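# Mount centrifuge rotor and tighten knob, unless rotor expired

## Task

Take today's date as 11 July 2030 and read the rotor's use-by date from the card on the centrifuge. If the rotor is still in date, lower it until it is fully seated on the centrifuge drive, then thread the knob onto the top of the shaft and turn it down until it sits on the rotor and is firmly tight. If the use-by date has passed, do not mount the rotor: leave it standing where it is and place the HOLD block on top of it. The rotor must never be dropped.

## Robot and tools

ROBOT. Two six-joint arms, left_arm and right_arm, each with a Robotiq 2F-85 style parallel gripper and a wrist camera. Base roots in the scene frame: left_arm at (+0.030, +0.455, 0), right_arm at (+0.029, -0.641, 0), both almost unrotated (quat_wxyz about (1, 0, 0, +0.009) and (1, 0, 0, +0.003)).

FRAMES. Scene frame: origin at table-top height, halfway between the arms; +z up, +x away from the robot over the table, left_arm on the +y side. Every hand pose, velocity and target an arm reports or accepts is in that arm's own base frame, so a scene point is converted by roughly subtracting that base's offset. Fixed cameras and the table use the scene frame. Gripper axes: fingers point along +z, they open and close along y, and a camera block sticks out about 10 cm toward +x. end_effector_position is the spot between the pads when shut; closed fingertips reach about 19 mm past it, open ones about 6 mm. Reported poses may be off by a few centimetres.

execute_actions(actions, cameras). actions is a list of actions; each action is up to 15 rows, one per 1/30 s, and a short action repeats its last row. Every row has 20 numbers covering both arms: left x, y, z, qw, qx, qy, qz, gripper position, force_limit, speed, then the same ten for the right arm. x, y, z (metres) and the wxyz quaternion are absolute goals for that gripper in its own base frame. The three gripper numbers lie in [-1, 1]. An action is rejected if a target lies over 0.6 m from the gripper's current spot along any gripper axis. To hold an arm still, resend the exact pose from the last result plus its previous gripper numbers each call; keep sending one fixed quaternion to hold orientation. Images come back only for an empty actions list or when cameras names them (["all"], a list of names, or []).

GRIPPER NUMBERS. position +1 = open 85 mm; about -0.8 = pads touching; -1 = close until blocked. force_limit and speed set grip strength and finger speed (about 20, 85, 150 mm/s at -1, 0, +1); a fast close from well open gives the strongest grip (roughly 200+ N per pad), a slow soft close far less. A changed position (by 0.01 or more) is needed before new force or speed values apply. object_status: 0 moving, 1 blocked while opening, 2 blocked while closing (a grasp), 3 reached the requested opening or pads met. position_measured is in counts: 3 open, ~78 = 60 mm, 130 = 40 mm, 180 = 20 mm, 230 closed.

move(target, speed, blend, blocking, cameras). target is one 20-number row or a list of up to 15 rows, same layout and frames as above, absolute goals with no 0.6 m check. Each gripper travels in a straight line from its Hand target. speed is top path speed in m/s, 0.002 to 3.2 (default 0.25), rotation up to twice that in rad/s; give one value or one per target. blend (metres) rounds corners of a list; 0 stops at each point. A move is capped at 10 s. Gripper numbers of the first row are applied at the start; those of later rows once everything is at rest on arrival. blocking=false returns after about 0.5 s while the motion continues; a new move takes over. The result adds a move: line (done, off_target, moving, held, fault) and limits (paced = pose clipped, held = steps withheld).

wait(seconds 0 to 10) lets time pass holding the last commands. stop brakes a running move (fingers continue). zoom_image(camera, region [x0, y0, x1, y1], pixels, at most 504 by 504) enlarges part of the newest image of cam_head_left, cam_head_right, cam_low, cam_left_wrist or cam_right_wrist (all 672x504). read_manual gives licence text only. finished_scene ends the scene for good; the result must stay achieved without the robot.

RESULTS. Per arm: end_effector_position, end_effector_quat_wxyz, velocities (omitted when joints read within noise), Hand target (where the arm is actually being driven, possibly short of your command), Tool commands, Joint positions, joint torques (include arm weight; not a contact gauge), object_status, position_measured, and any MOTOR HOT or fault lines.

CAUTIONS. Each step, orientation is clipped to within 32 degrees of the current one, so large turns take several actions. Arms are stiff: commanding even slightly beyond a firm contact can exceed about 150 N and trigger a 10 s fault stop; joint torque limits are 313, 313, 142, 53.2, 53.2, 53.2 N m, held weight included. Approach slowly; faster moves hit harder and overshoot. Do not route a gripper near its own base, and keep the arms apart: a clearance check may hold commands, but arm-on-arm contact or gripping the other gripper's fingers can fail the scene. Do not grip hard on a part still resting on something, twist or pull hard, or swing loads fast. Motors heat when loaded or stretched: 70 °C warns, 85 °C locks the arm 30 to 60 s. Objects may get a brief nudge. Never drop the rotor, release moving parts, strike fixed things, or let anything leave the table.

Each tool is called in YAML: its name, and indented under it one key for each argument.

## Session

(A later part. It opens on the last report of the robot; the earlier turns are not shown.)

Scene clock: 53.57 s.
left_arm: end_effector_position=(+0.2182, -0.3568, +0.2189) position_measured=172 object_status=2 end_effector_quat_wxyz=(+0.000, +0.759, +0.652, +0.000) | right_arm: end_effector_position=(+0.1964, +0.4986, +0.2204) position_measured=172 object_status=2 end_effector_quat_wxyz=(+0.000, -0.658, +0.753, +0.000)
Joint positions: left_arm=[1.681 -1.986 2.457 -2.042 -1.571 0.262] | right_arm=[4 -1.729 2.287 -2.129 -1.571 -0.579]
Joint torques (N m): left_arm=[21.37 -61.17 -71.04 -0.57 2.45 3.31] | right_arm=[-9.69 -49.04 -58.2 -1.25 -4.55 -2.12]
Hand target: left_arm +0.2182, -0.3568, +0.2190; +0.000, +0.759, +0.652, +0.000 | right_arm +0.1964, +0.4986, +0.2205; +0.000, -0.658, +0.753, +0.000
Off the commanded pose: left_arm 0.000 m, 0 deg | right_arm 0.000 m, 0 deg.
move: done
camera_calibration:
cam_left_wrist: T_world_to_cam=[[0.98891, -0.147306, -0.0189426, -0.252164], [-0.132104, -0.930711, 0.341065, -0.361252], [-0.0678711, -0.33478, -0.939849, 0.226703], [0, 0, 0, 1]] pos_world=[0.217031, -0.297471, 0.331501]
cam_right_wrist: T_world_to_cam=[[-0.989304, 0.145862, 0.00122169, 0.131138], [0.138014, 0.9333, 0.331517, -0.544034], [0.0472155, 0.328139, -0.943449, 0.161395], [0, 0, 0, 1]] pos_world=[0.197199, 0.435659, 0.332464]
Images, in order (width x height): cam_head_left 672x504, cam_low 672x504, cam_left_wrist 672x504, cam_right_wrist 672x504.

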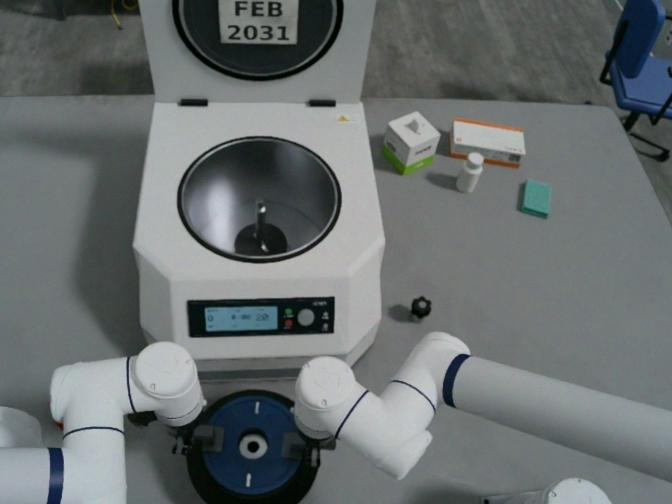

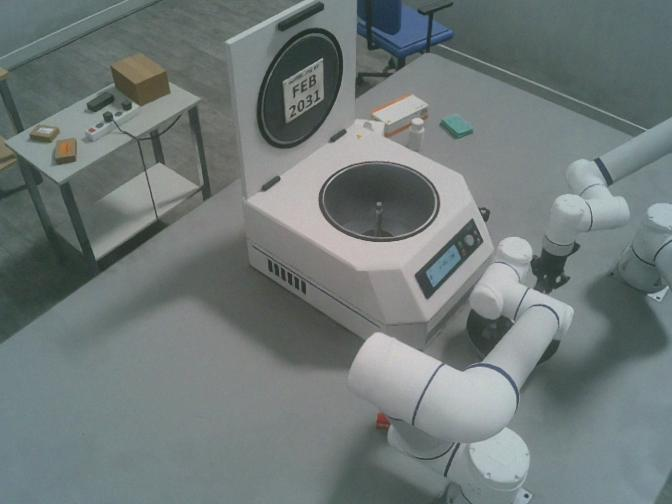

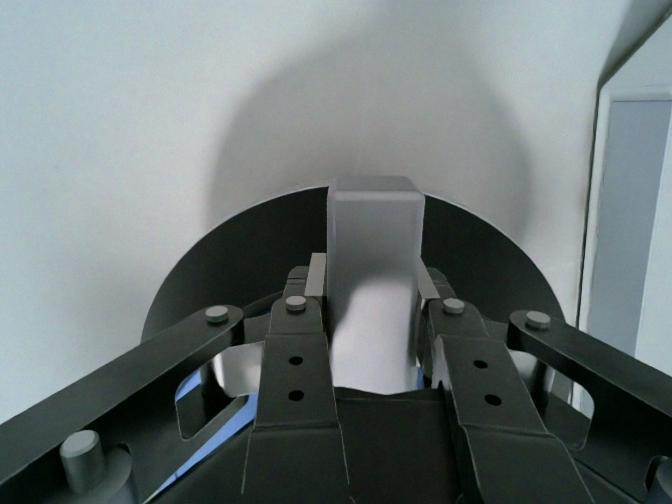

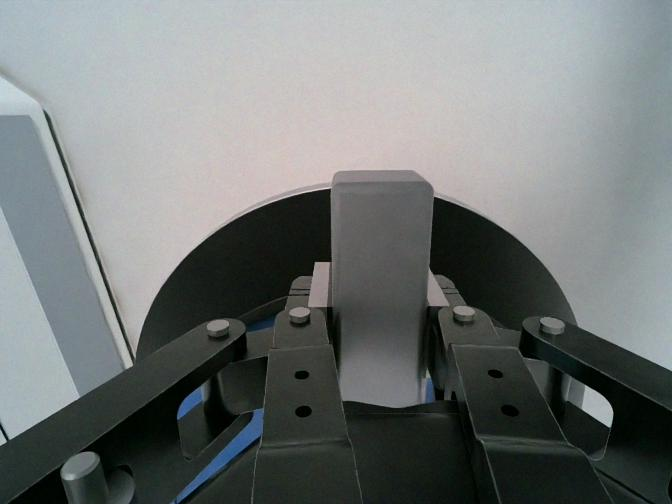

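move:
  target:
    - [0.2182, -0.3568, 0.263, 0, 0.7586, 0.6516, 0, -1, 0.1, -1, 0.1964, 0.4986, 0.2645, 0, -0.6583, 0.7528, 0, -1, 0.1, -1]
  speed: 0.04
  cameras: ["cam_left_wrist", "cam_right_wrist", "cam_low", "cam_head_left"]

zoom_image:
  camera: "cam_low"
  region: [440, 230, 600, 390]

zoom_image:
  camera: "cam_left_wrist"
  region: [250, 150, 500, 420]

zoom_image:
  camera: "cam_right_wrist"
  region: [250, 150, 500, 420]

Scene clock: 55.40 s.
left_arm: end_effector_position=(+0.2182, -0.3568, +0.2629) position_measured=172 object_status=2 end_effector_quat_wxyz=(+0.000, +0.759, +0.652, +0.000) | right_arm: end_effector_position=(+0.1964, +0.4986, +0.2644) position_measured=172 object_status=2 end_effector_quat_wxyz=(+0.000, -0.658, +0.753, +0.000)
Joint positions: left_arm=[1.681 -2.03 2.395 -1.935 -1.571 0.262] | right_arm=[4 -1.774 2.234 -2.03 -1.571 -0.579]
Joint torques (N m): left_arm=[6.82 -62.01 -77.5 -1.47 0.46 1.55] | right_arm=[2.02 -39.01 -63.74 -2.24 -3.11 -0.23]
Hand target: left_arm +0.2182, -0.3568, +0.2630; +0.000, +0.759, +0.652, +0.000 | right_arm +0.1964, +0.4986, +0.2645; +0.000, -0.658, +0.753, +0.000
Off the commanded pose: left_arm 0.000 m, 0 deg | right_arm 0.000 m, 0 deg.
move: done
camera_calibration:
cam_left_wrist: T_world_to_cam=[[0.98893, -0.147176, -0.0188707, -0.251422], [-0.132, -0.930699, 0.341138, -0.376293], [-0.0677703, -0.334871, -0.939824, 0.268005], [0, 0, 0, 1]] pos_world=[0.217131, -0.297471, 0.375501]
cam_right_wrist: T_world_to_cam=[[-0.989304, 0.145862, 0.00122169, 0.131084], [0.138014, 0.9333, 0.331517, -0.558621], [0.0472155, 0.328139, -0.943449, 0.202907], [0, 0, 0, 1]] pos_world=[0.197199, 0.435659, 0.376464]
Images, in order (width x height): cam_head_left 672x504, cam_low 672x504, cam_left_wrist 672x504, cam_right_wrist 672x504.

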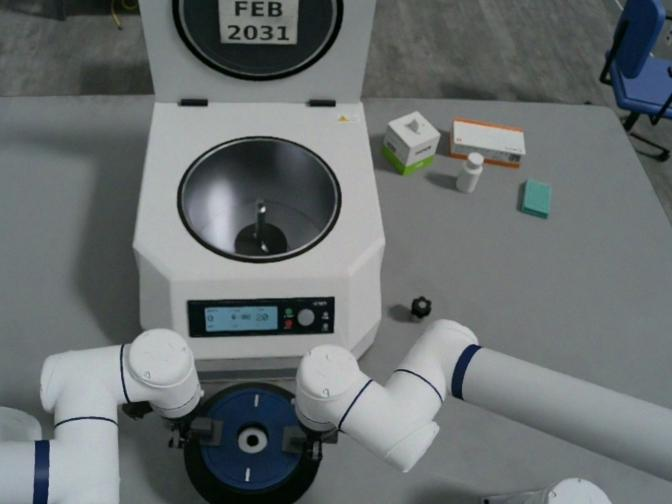

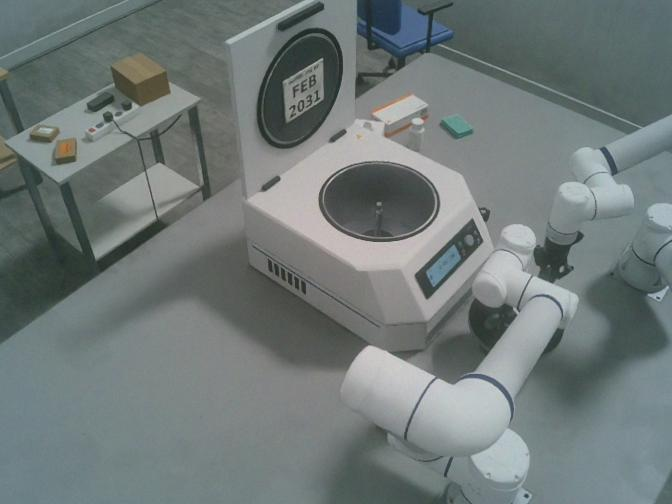

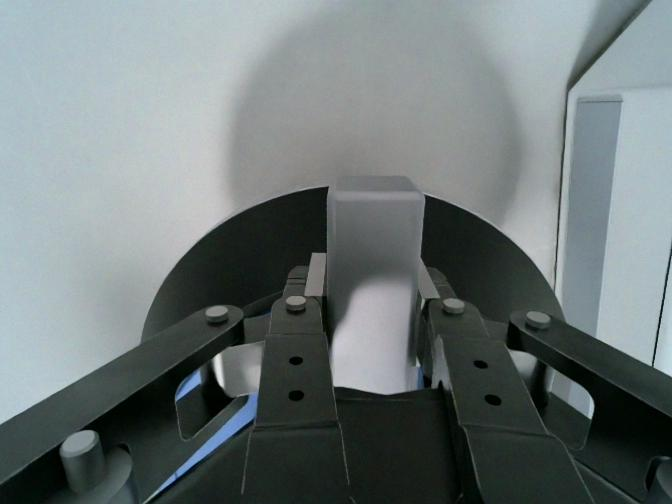

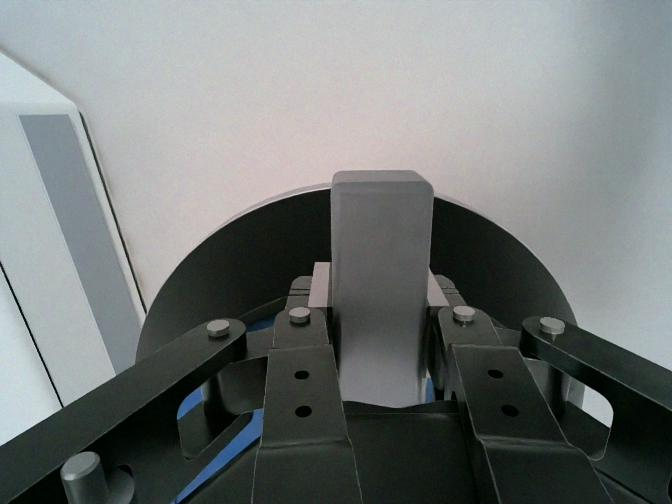

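Scaled by 3.150.

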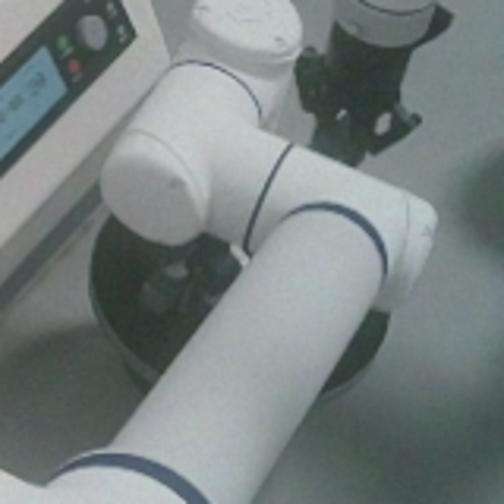

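Scaled by 1.867.

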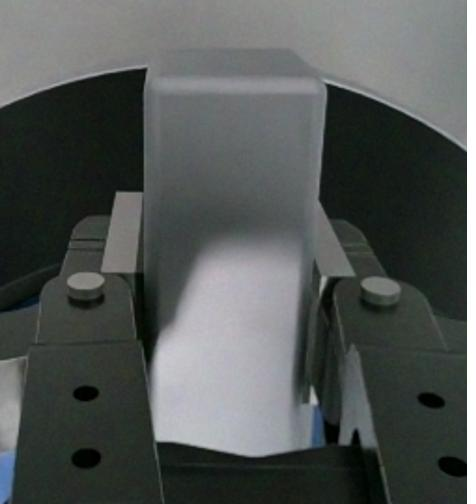

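Scaled by 1.867.

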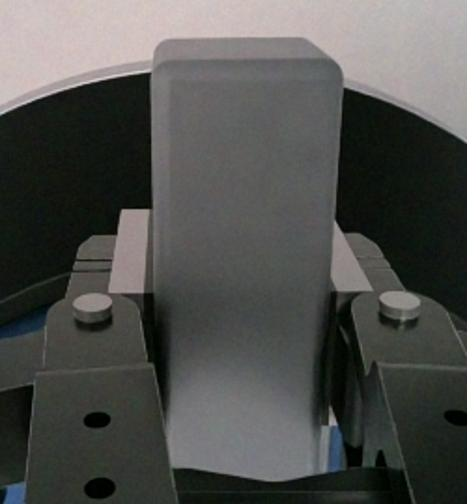

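move:
  target:
    - [0.2182, -0.3568, 0.560, 0, 0.7586, 0.6516, 0, -1, 0.1, -1, 0.1964, 0.4986, 0.5615, 0, -0.6583, 0.7528, 0, -1, 0.1, -1]
  speed: 0.12
  cameras: ["all"]

Scene clock: 59.80 s.
left_arm: end_effector_position=(+0.2182, -0.3568, +0.5599) position_measured=172 object_status=2 end_effector_quat_wxyz=(+0.000, +0.759, +0.652, +0.000) | right_arm: end_effector_position=(+0.1964, +0.4986, +0.5614) position_measured=172 object_status=2 end_effector_quat_wxyz=(+0.000, -0.658, +0.753, +0.000)
Joint positions: left_arm=[1.681 -2.08 1.891 -1.381 -1.571 0.262] | right_arm=[4 -1.869 1.767 -1.469 -1.571 -0.579]
Joint torques (N m): left_arm=[-32.89 24.92 -99.53 -25.73 -4.25 -1.32] | right_arm=[-6.39 -5.2 -84.73 -14.81 4.26 -2.95]
Hand target: left_arm +0.2182, -0.3568, +0.5600; +0.000, +0.759, +0.652, +0.000 | right_arm +0.1964, +0.4986, +0.5615; +0.000, -0.658, +0.753, +0.000
Off the commanded pose: left_arm 0.000 m, 0 deg | right_arm 0.000 m, 0 deg.
move: done
camera_calibration:
cam_left_wrist: T_world_to_cam=[[0.988916, -0.147272, -0.0188486, -0.245761], [-0.132106, -0.930727, 0.34102, -0.477495], [-0.0677655, -0.33475, -0.939867, 0.547096], [0, 0, 0, 1]] pos_world=[0.217031, -0.297471, 0.672401]
cam_right_wrist: T_world_to_cam=[[-0.989303, 0.145868, 0.00120916, 0.130727], [0.138022, 0.933341, 0.331398, -0.656987], [0.0472118, 0.32802, -0.94349, 0.483099], [0, 0, 0, 1]] pos_world=[0.197199, 0.435658, 0.673365]

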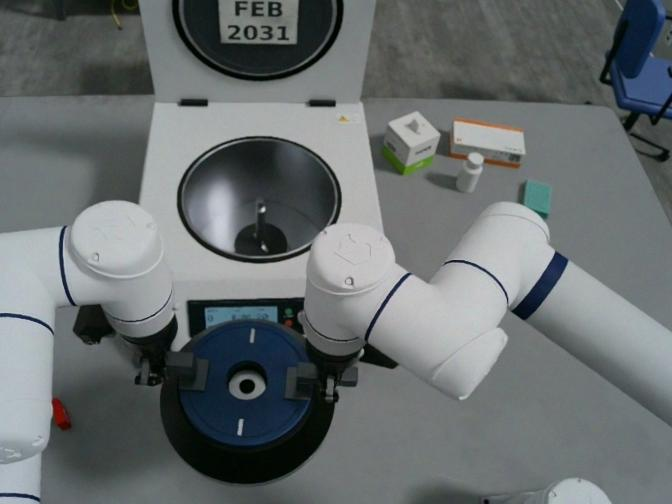

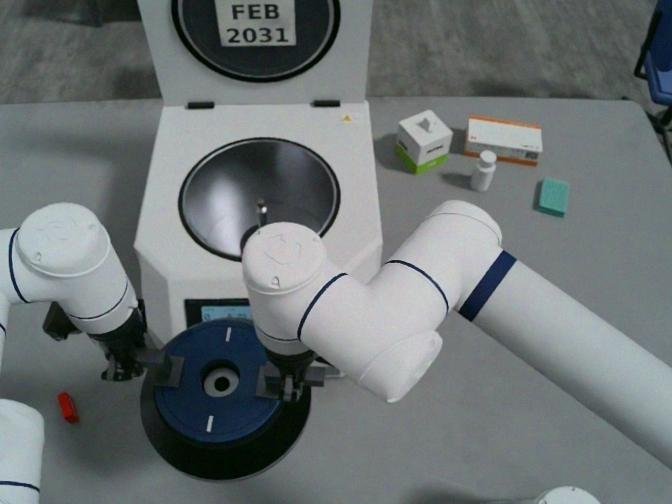

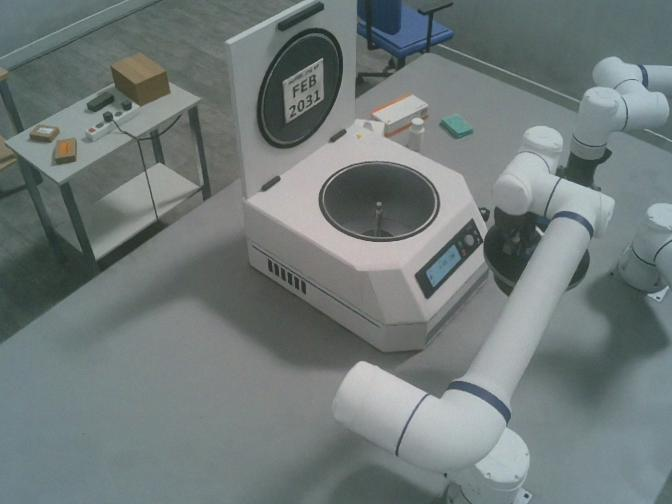

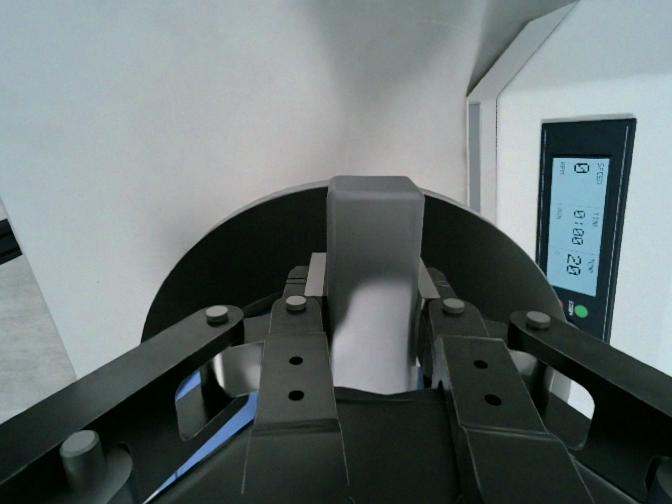

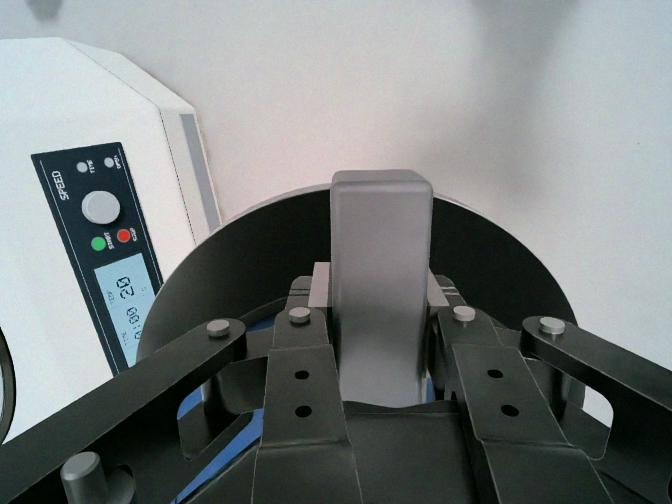

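move:
  target:
    - [0.269922, -0.359568, 0.56, 0, 0.734796, 0.678288, 0, -1, 0.1, -1, 0.265731, 0.494624, 0.5615, 0, -0.684801, 0.728730, 0, -1, 0.1, -1]
    - [0.321590, -0.362957, 0.56, 0, 0.710063, 0.704139, 0, -1, 0.1, -1, 0.335080, 0.491273, 0.5615, 0, -0.710431, 0.703767, 0, -1, 0.1, -1]
    - [0.373250, -0.366971, 0.56, 0, 0.684419, 0.729088, 0, -1, 0.1, -1, 0.404399, 0.488545, 0.5615, 0, -0.735151, 0.677903, 0, -1, 0.1, -1]
    - [0.424948, -0.371607, 0.56, 0, 0.657901, 0.753105, 0, -1, 0.1, -1, 0.473646, 0.486438, 0.5615, 0, -0.758930, 0.651171, 0, -1, 0.1, -1]
    - [0.476727, -0.376862, 0.56, 0, 0.630540, 0.776156, 0, -1, 0.1, -1, 0.542776, 0.484946, 0.5615, 0, -0.781738, 0.623607, 0, -1, 0.1, -1]
    - [0.528632, -0.382727, 0.56, 0, 0.602372, 0.798215, 0, -1, 0.1, -1, 0.611745, 0.484057, 0.5615, 0, -0.803545, 0.595244, 0, -1, 0.1, -1]
    - [0.580703, -0.389194, 0.56, 0, 0.573433, 0.819252, 0, -1, 0.1, -1, 0.680510, 0.483758, 0.5615, 0, -0.824324, 0.566118, 0, -1, 0.1, -1]
    - [0.632987, -0.396247, 0.56, 0, 0.543761, 0.839241, 0, -1, 0.1, -1, 0.749031, 0.484035, 0.5615, 0, -0.844046, 0.536270, 0, -1, 0.1, -1]
    - [0.685523, -0.403870, 0.56, 0, 0.513391, 0.858154, 0, -1, 0.1, -1, 0.817265, 0.484867, 0.5615, 0, -0.862690, 0.505732, 0, -1, 0.1, -1]
  speed: 0.1
  blend: [0.01, 0.01, 0.01, 0.01, 0.01, 0.01, 0.01, 0.01, 0]
  cameras: ["all"]

Scene clock: 68.50 s.
left_arm: end_effector_position=(+0.6855, -0.4039, +0.5600) position_measured=172 object_status=2 end_effector_quat_wxyz=(+0.000, +0.513, +0.858, +0.000) | right_arm: end_effector_position=(+0.8172, +0.4849, +0.5615) position_measured=172 object_status=2 end_effector_quat_wxyz=(+0.000, +0.863, -0.506, +0.000)
Joint positions: left_arm=[2.384 -1.428 1.365 -1.508 -1.571 0.321] | right_arm=[3.489 -1.151 1.002 -1.422 -1.571 -1.733]
Joint torques (N m): left_arm=[6.93 -127.55 -92.64 -8.15 -2.31 -1.12] | right_arm=[-7.67 -80.17 -76.28 -4.92 -0.97 -2.31]
Hand target: left_arm +0.6855, -0.4039, +0.5600; +0.000, +0.513, +0.858, +0.000 | right_arm +0.8173, +0.4849, +0.5615; +0.000, +0.863, -0.506, +0.000
Off the commanded pose: left_arm 0.000 m, 0 deg | right_arm 0.000 m, 0 deg.
move: done
camera_calibration:
cam_left_wrist: T_world_to_cam=[[0.879259, 0.475968, -0.018902, -0.387886], [0.453169, -0.823597, 0.341066, -0.817597], [0.146769, -0.308451, -0.939849, 0.426748], [0, 0, 0, 1]] pos_world=[0.648928, -0.357118, 0.672601]
cam_right_wrist: T_world_to_cam=[[-0.878714, -0.477346, 0.00120228, 0.958744], [-0.449994, 0.829199, 0.331563, -0.199025], [-0.159267, 0.290808, -0.943432, 0.645226], [0, 0, 0, 1]] pos_world=[0.855665, 0.435047, 0.673564]

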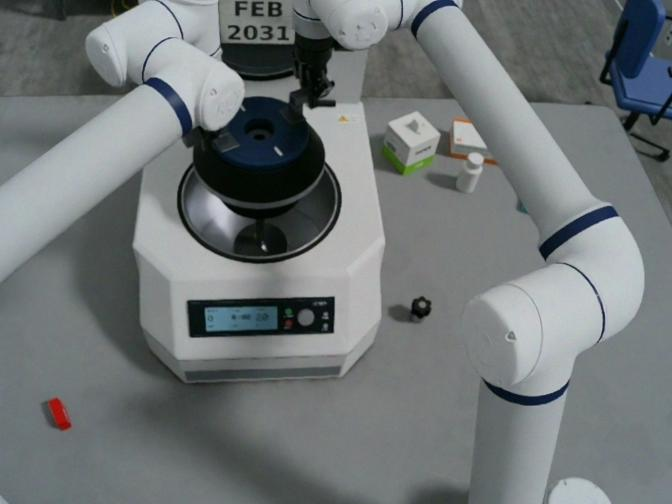

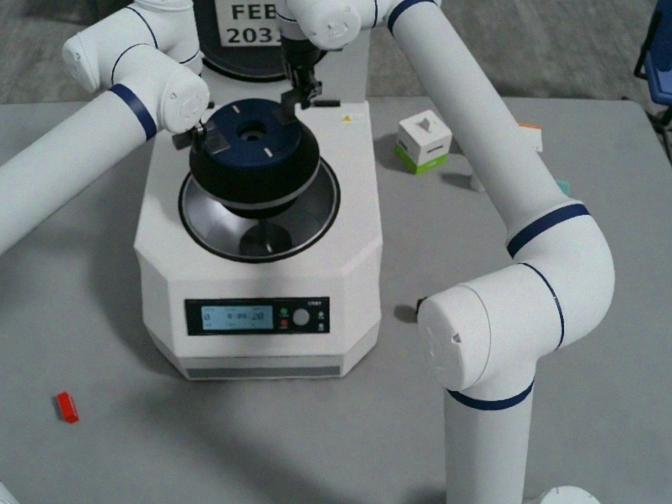

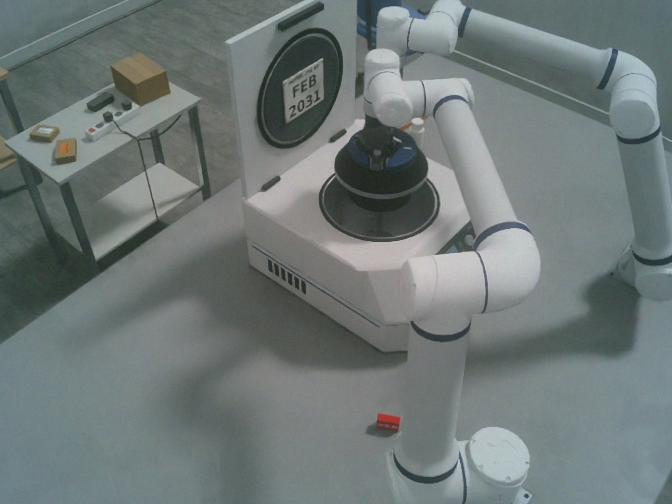

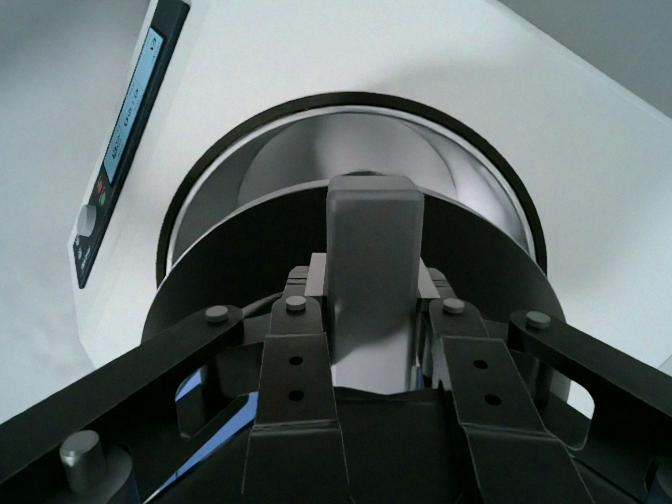

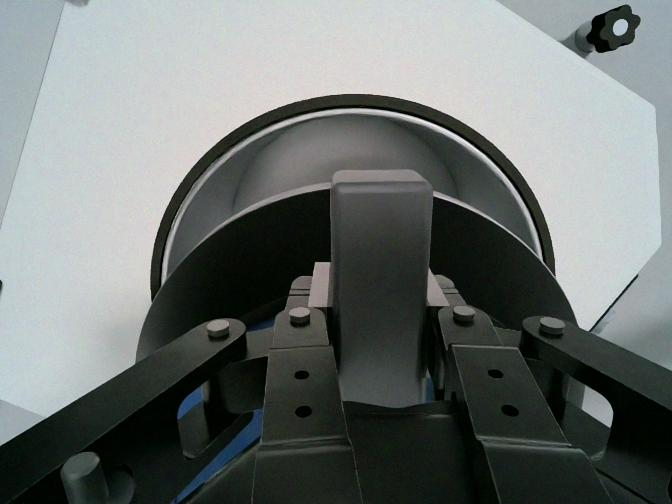

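move:
  target:
    - [0.685523, -0.403870, 0.505, 0, 0.513391, 0.858154, 0, -1, 0.1, -1, 0.817265, 0.484867, 0.5065, 0, -0.862690, 0.505732, 0, -1, 0.1, -1]
  speed: 0.05
  cameras: ["cam_left_wrist", "cam_right_wrist", "cam_head_left", "cam_low"]

zoom_image:
  camera: "cam_head_left"
  region: [140, 60, 380, 280]

zoom_image:
  camera: "cam_low"
  region: [300, 100, 480, 260]

Scene clock: 70.70 s.
left_arm: end_effector_position=(+0.6855, -0.4039, +0.5051) position_measured=172 object_status=2 end_effector_quat_wxyz=(+0.000, +0.513, +0.858, +0.000) | right_arm: end_effector_position=(+0.8173, +0.4849, +0.5066) position_measured=172 object_status=2 end_effector_quat_wxyz=(+0.000, +0.863, -0.506, +0.000)
Joint positions: left_arm=[2.384 -1.429 1.462 -1.604 -1.571 0.321] | right_arm=[3.489 -1.161 1.113 -1.523 -1.571 -1.734]
Joint torques (N m): left_arm=[3.72 -127.89 -73.08 -14.97 0.23 0.41] | right_arm=[-2.2 -94.4 -63.97 -7.56 -0.56 -2.06]
Hand target: left_arm +0.6855, -0.4039, +0.5050; +0.000, +0.513, +0.858, +0.000 | right_arm +0.8173, +0.4849, +0.5065; +0.000, +0.863, -0.506, +0.000
Off the commanded pose: left_arm 0.000 m, 0 deg | right_arm 0.000 m, 0 deg.
move: done
camera_calibration:
cam_left_wrist: T_world_to_cam=[[0.879227, 0.476025, -0.0189772, -0.388924], [0.453233, -0.82353, 0.341141, -0.798983], [0.146763, -0.308542, -0.93982, 0.375088], [0, 0, 0, 1]] pos_world=[0.649028, -0.357119, 0.617701]
cam_right_wrist: T_world_to_cam=[[-0.878667, -0.477433, 0.0012182, 0.958886], [-0.450085, 0.829182, 0.331484, -0.180643], [-0.159271, 0.290716, -0.94346, 0.593509], [0, 0, 0, 1]] pos_world=[0.855766, 0.435047, 0.618664]
Images, in order (width x height): cam_head_left 672x504, cam_low 672x504, cam_left_wrist 672x504, cam_right_wrist 672x504.

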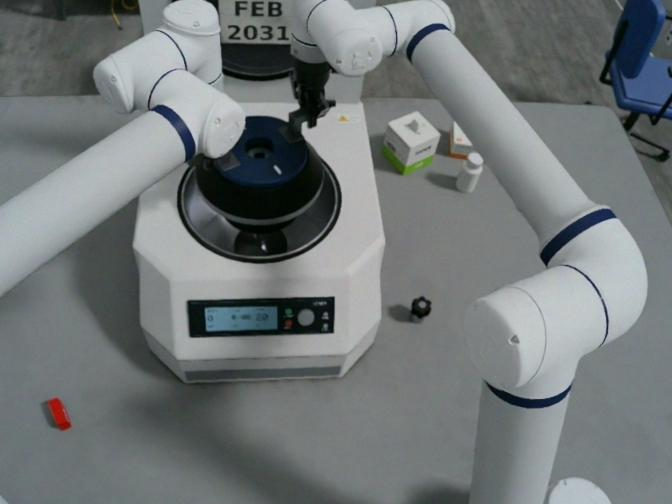

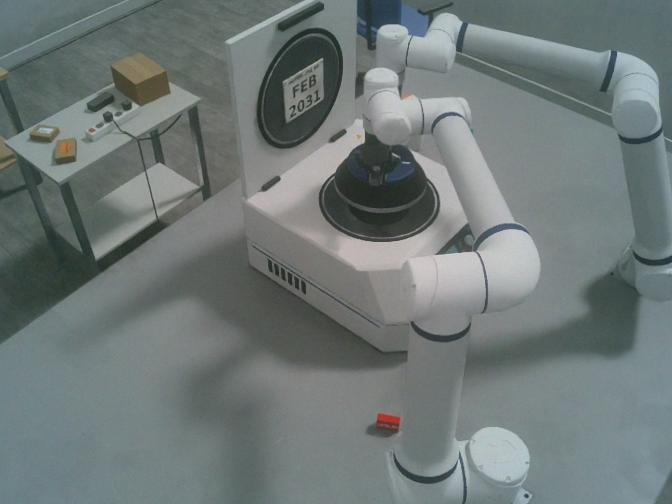

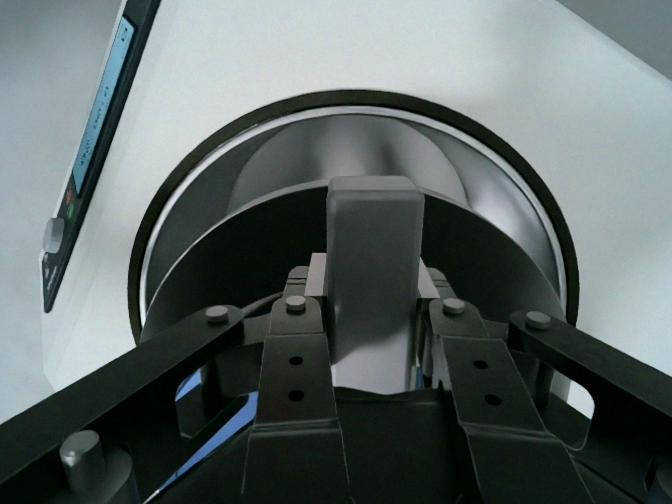

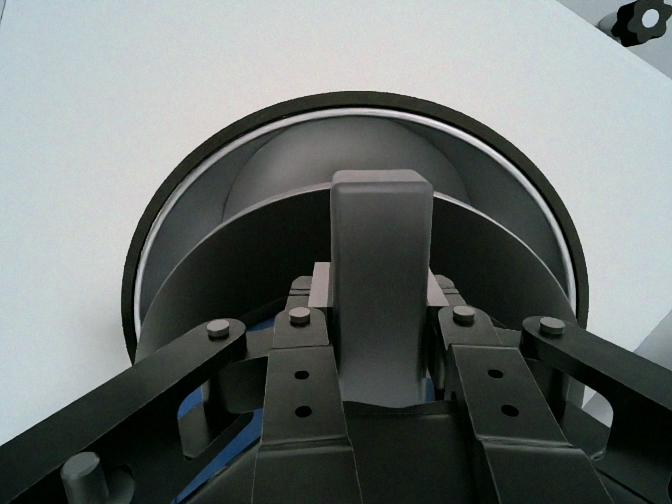

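Scaled by 2.100.

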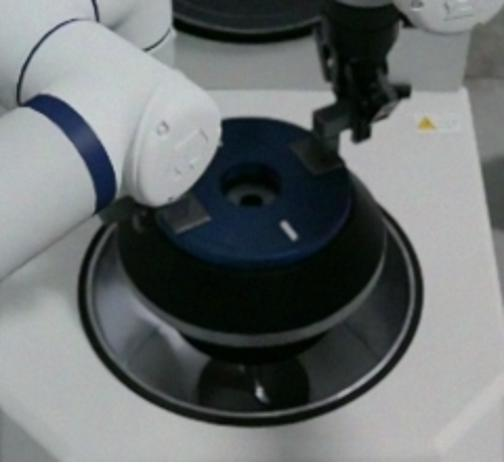

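Scaled by 2.800.

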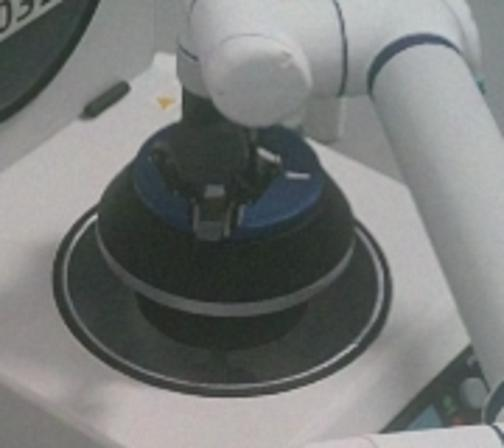

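move:
  target:
    - [0.685523, -0.403870, 0.490, 0, 0.513391, 0.858154, 0, -1, 0.1, -1, 0.817265, 0.484867, 0.4915, 0, -0.862690, 0.505732, 0, -1, 0.1, -1]
  speed: 0.03

move:
  target:
    - [0.685523, -0.403870, 0.480, 0, 0.513391, 0.858154, 0, -1, 0.1, -1, 0.817265, 0.484867, 0.4815, 0, -0.862690, 0.505732, 0, -1, 0.1, -1]
  speed: 0.03

Scene clock: 71.70 s.
left_arm: end_effector_position=(+0.6855, -0.4039, +0.4901) position_measured=172 object_status=2 end_effector_quat_wxyz=(+0.000, +0.513, +0.858, +0.000) | right_arm: end_effector_position=(+0.8173, +0.4849, +0.4916) position_measured=172 object_status=2 end_effector_quat_wxyz=(+0.000, +0.863, -0.506, +0.000)
Joint positions: left_arm=[2.384 -1.428 1.487 -1.63 -1.571 0.321] | right_arm=[3.489 -1.162 1.14 -1.55 -1.571 -1.734]
Joint torques (N m): left_arm=[0.22 -128.06 -72.68 -14.31 1.08 1.03] | right_arm=[-4.07 -94.45 -59.74 -6.85 1.04 -1.78]
Hand target: left_arm +0.6855, -0.4039, +0.4900; +0.000, +0.513, +0.858, +0.000 | right_arm +0.8173, +0.4849, +0.4915; +0.000, +0.863, -0.506, +0.000
Off the commanded pose: left_arm 0.000 m, 0 deg | right_arm 0.000 m, 0 deg.
move: done

Scene clock: 72.47 s.
left_arm: end_effector_position=(+0.6855, -0.4039, +0.4801) position_measured=172 object_status=2 end_effector_quat_wxyz=(+0.000, +0.513, +0.858, +0.000) | right_arm: end_effector_position=(+0.8173, +0.4849, +0.4816) position_measured=172 object_status=2 end_effector_quat_wxyz=(+0.000, +0.863, -0.506, +0.000)
Joint positions: left_arm=[2.384 -1.427 1.504 -1.648 -1.571 0.321] | right_arm=[3.489 -1.162 1.158 -1.567 -1.571 -1.734]
Joint torques (N m): left_arm=[-2.87 -129.1 -71.67 -14.35 0.92 1.37] | right_arm=[-0.84 -95.74 -62.69 -7.12 1.54 -1.86]
Hand target: left_arm +0.6855, -0.4039, +0.4800; +0.000, +0.513, +0.858, +0.000 | right_arm +0.8173, +0.4849, +0.4815; +0.000, +0.863, -0.506, +0.000
Off the commanded pose: left_arm 0.000 m, 0 deg | right_arm 0.000 m, 0 deg.
move: done

move:
  target:
    - [0.685523, -0.403870, 0.468, 0, 0.513391, 0.858154, 0, -1, 0.1, -1, 0.817265, 0.484867, 0.4695, 0, -0.862690, 0.505732, 0, -1, 0.1, -1]
  speed: 0.03

move:
  target:
    - [0.685523, -0.403870, 0.456, 0, 0.513391, 0.858154, 0, -1, 0.1, -1, 0.817265, 0.484867, 0.4575, 0, -0.862690, 0.505732, 0, -1, 0.1, -1]
  speed: 0.03
  cameras: ["cam_left_wrist", "cam_right_wrist", "cam_head_left"]

Scene clock: 74.37 s.
left_arm: end_effector_position=(+0.6855, -0.4039, +0.4681) position_measured=172 object_status=2 end_effector_quat_wxyz=(+0.000, +0.513, +0.858, +0.000) | right_arm: end_effector_position=(+0.8173, +0.4849, +0.4697) position_measured=172 object_status=2 end_effector_quat_wxyz=(+0.000, +0.863, -0.506, +0.000)
Joint positions: left_arm=[2.384 -1.425 1.523 -1.668 -1.571 0.321] | right_arm=[3.489 -1.162 1.179 -1.588 -1.571 -1.734]
Joint torques (N m): left_arm=[-9.92 -129.22 -71.67 -13.83 0.95 2.22] | right_arm=[0.93 -77.49 -61.71 -7.33 1.75 -1.43]
Hand target: left_arm +0.6855, -0.4039, +0.4680; +0.000, +0.513, +0.858, +0.000 | right_arm +0.8173, +0.4849, +0.4695; +0.000, +0.863, -0.506, +0.000
Off the commanded pose: left_arm 0.000 m, 0 deg | right_arm 0.000 m, 0 deg.
move: done

Scene clock: 75.17 s.
left_arm: end_effector_position=(+0.6855, -0.4039, +0.4561) position_measured=172 object_status=2 end_effector_quat_wxyz=(+0.000, +0.513, +0.858, +0.000) | right_arm: end_effector_position=(+0.8173, +0.4849, +0.4576) position_measured=172 object_status=2 end_effector_quat_wxyz=(+0.000, +0.863, -0.506, +0.000)
Joint positions: left_arm=[2.384 -1.423 1.541 -1.689 -1.571 0.321] | right_arm=[3.489 -1.161 1.199 -1.609 -1.571 -1.734]
Joint torques (N m): left_arm=[-12.99 -130.6 -70.36 -14.19 0.73 2.68] | right_arm=[-2.3 -76.33 -60.39 -6.83 1.54 -1.06]
Hand target: left_arm +0.6855, -0.4039, +0.4560; +0.000, +0.513, +0.858, +0.000 | right_arm +0.8173, +0.4849, +0.4575; +0.000, +0.863, -0.506, +0.000
Off the commanded pose: left_arm 0.000 m, 0 deg | right_arm 0.000 m, 0 deg.
move: done
camera_calibration:
cam_left_wrist: T_world_to_cam=[[0.87922, 0.47604, -0.0189326, -0.389869], [0.453246, -0.823555, 0.341064, -0.78224], [0.146768, -0.308452, -0.939849, 0.329083], [0, 0, 0, 1]] pos_world=[0.649028, -0.357119, 0.568701]
cam_right_wrist: T_world_to_cam=[[-0.878667, -0.477433, 0.0012182, 0.958945], [-0.450085, 0.829182, 0.331484, -0.1644], [-0.159271, 0.290716, -0.94346, 0.54728], [0, 0, 0, 1]] pos_world=[0.855766, 0.435047, 0.569664]
Images, in order (width x height): cam_head_left 672x504, cam_left_wrist 672x504, cam_right_wrist 672x504.

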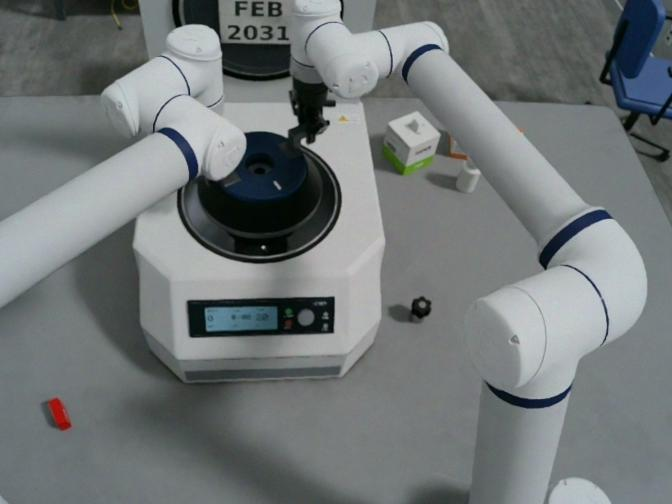

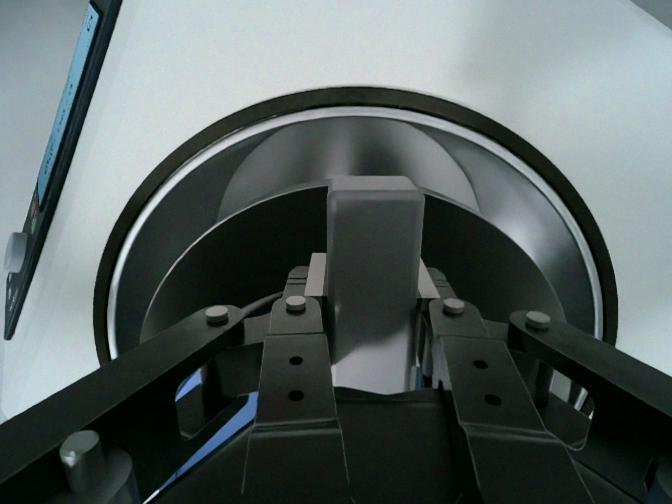

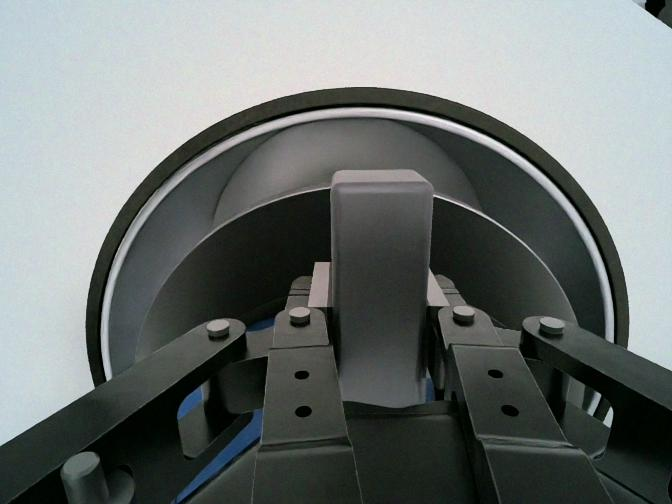

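move:
  target:
    - [0.685523, -0.403870, 0.446, 0, 0.513391, 0.858154, 0, -1, 0.1, -1, 0.817265, 0.484867, 0.4475, 0, -0.862690, 0.505732, 0, -1, 0.1, -1]
  speed: 0.03

move:
  target:
    - [0.685523, -0.403870, 0.436, 0, 0.513391, 0.858154, 0, -1, 0.1, -1, 0.817265, 0.484867, 0.4375, 0, -0.862690, 0.505732, 0, -1, 0.1, -1]
  speed: 0.03

move:
  target:
    - [0.685523, -0.403870, 0.426, 0, 0.513391, 0.858154, 0, -1, 0.1, -1, 0.817265, 0.484867, 0.4275, 0, -0.862690, 0.505732, 0, -1, 0.1, -1]
  speed: 0.03
  cameras: ["cam_left_wrist", "cam_right_wrist", "cam_head_left", "cam_low"]

Scene clock: 76.33 s.
left_arm: end_effector_position=(+0.6855, -0.4039, +0.4461) position_measured=172 object_status=2 end_effector_quat_wxyz=(+0.000, +0.513, +0.858, +0.000) | right_arm: end_effector_position=(+0.8173, +0.4849, +0.4476) position_measured=172 object_status=2 end_effector_quat_wxyz=(+0.000, +0.863, -0.506, +0.000)
Joint positions: left_arm=[2.384 -1.421 1.557 -1.707 -1.571 0.321] | right_arm=[3.489 -1.16 1.216 -1.626 -1.571 -1.734]
Joint torques (N m): left_arm=[-14.66 -130.24 -70.51 -13.8 0.6 3.36] | right_arm=[0.59 -75.4 -60.4 -6.44 1.02 -0.92]
Hand target: left_arm +0.6855, -0.4039, +0.4460; +0.000, +0.513, +0.858, +0.000 | right_arm +0.8173, +0.4849, +0.4475; +0.000, +0.863, -0.506, +0.000
Off the commanded pose: left_arm 0.000 m, 0 deg | right_arm 0.000 m, 0 deg.
move: done

Scene clock: 77.10 s.
left_arm: end_effector_position=(+0.6855, -0.4039, +0.4361) position_measured=172 object_status=2 end_effector_quat_wxyz=(+0.000, +0.513, +0.858, +0.000) | right_arm: end_effector_position=(+0.8173, +0.4849, +0.4376) position_measured=172 object_status=2 end_effector_quat_wxyz=(+0.000, +0.863, -0.506, +0.000)
Joint positions: left_arm=[2.384 -1.419 1.572 -1.724 -1.571 0.321] | right_arm=[3.489 -1.159 1.232 -1.643 -1.571 -1.734]
Joint torques (N m): left_arm=[-14.02 -130.99 -69.38 -13.63 0.6 3.53] | right_arm=[-0.17 -76.76 -61.69 -6.59 0.65 -1.13]
Hand target: left_arm +0.6855, -0.4039, +0.4360; +0.000, +0.513, +0.858, +0.000 | right_arm +0.8173, +0.4849, +0.4375; +0.000, +0.863, -0.506, +0.000
Off the commanded pose: left_arm 0.000 m, 0 deg | right_arm 0.000 m, 0 deg.
move: done

Scene clock: 77.87 s.
left_arm: end_effector_position=(+0.6855, -0.4039, +0.4261) position_measured=172 object_status=2 end_effector_quat_wxyz=(+0.000, +0.513, +0.858, +0.000) | right_arm: end_effector_position=(+0.8173, +0.4849, +0.4276) position_measured=172 object_status=2 end_effector_quat_wxyz=(+0.000, +0.863, -0.506, +0.000)
Joint positions: left_arm=[2.384 -1.416 1.586 -1.741 -1.571 0.321] | right_arm=[3.489 -1.158 1.247 -1.66 -1.571 -1.734]
Joint torques (N m): left_arm=[-12.51 -130.93 -70.45 -13.44 0.7 3.47] | right_arm=[0.92 -75.71 -58.84 -6.14 0.83 -1.04]
Hand target: left_arm +0.6855, -0.4039, +0.4260; +0.000, +0.513, +0.858, +0.000 | right_arm +0.8173, +0.4849, +0.4275; +0.000, +0.863, -0.506, +0.000
Off the commanded pose: left_arm 0.000 m, 0 deg | right_arm 0.000 m, 0 deg.
move: done
camera_calibration:
cam_left_wrist: T_world_to_cam=[[0.879259, 0.475968, -0.018902, -0.390505], [0.453169, -0.823597, 0.341066, -0.771973], [0.146769, -0.308451, -0.939849, 0.300887], [0, 0, 0, 1]] pos_world=[0.649028, -0.357118, 0.538701]
cam_right_wrist: T_world_to_cam=[[-0.878667, -0.477433, 0.0012182, 0.958982], [-0.450085, 0.829182, 0.331484, -0.154456], [-0.159271, 0.290716, -0.94346, 0.518976], [0, 0, 0, 1]] pos_world=[0.855766, 0.435047, 0.539664]
Images, in order (width x height): cam_head_left 672x504, cam_low 672x504, cam_left_wrist 672x504, cam_right_wrist 672x504.

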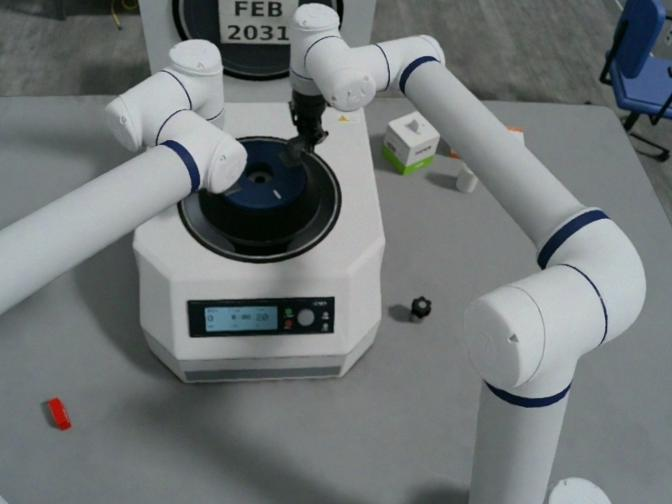

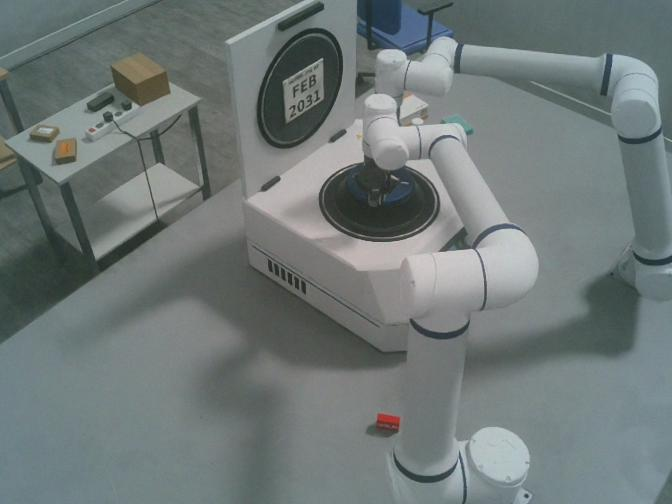

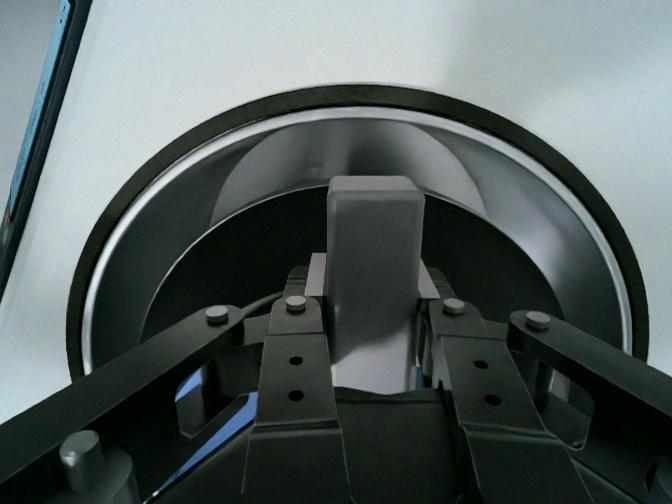

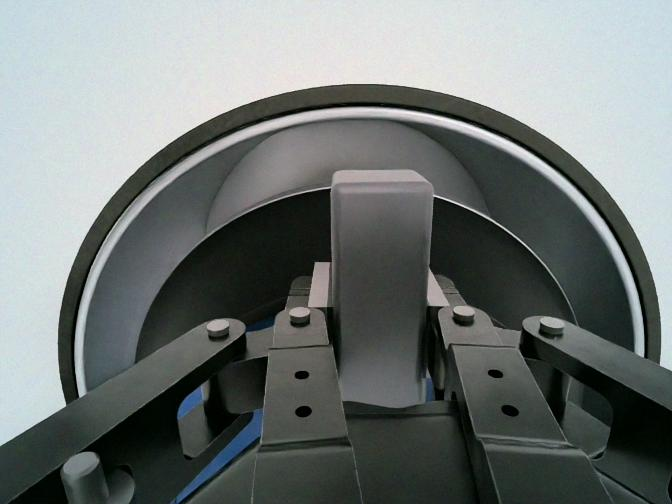

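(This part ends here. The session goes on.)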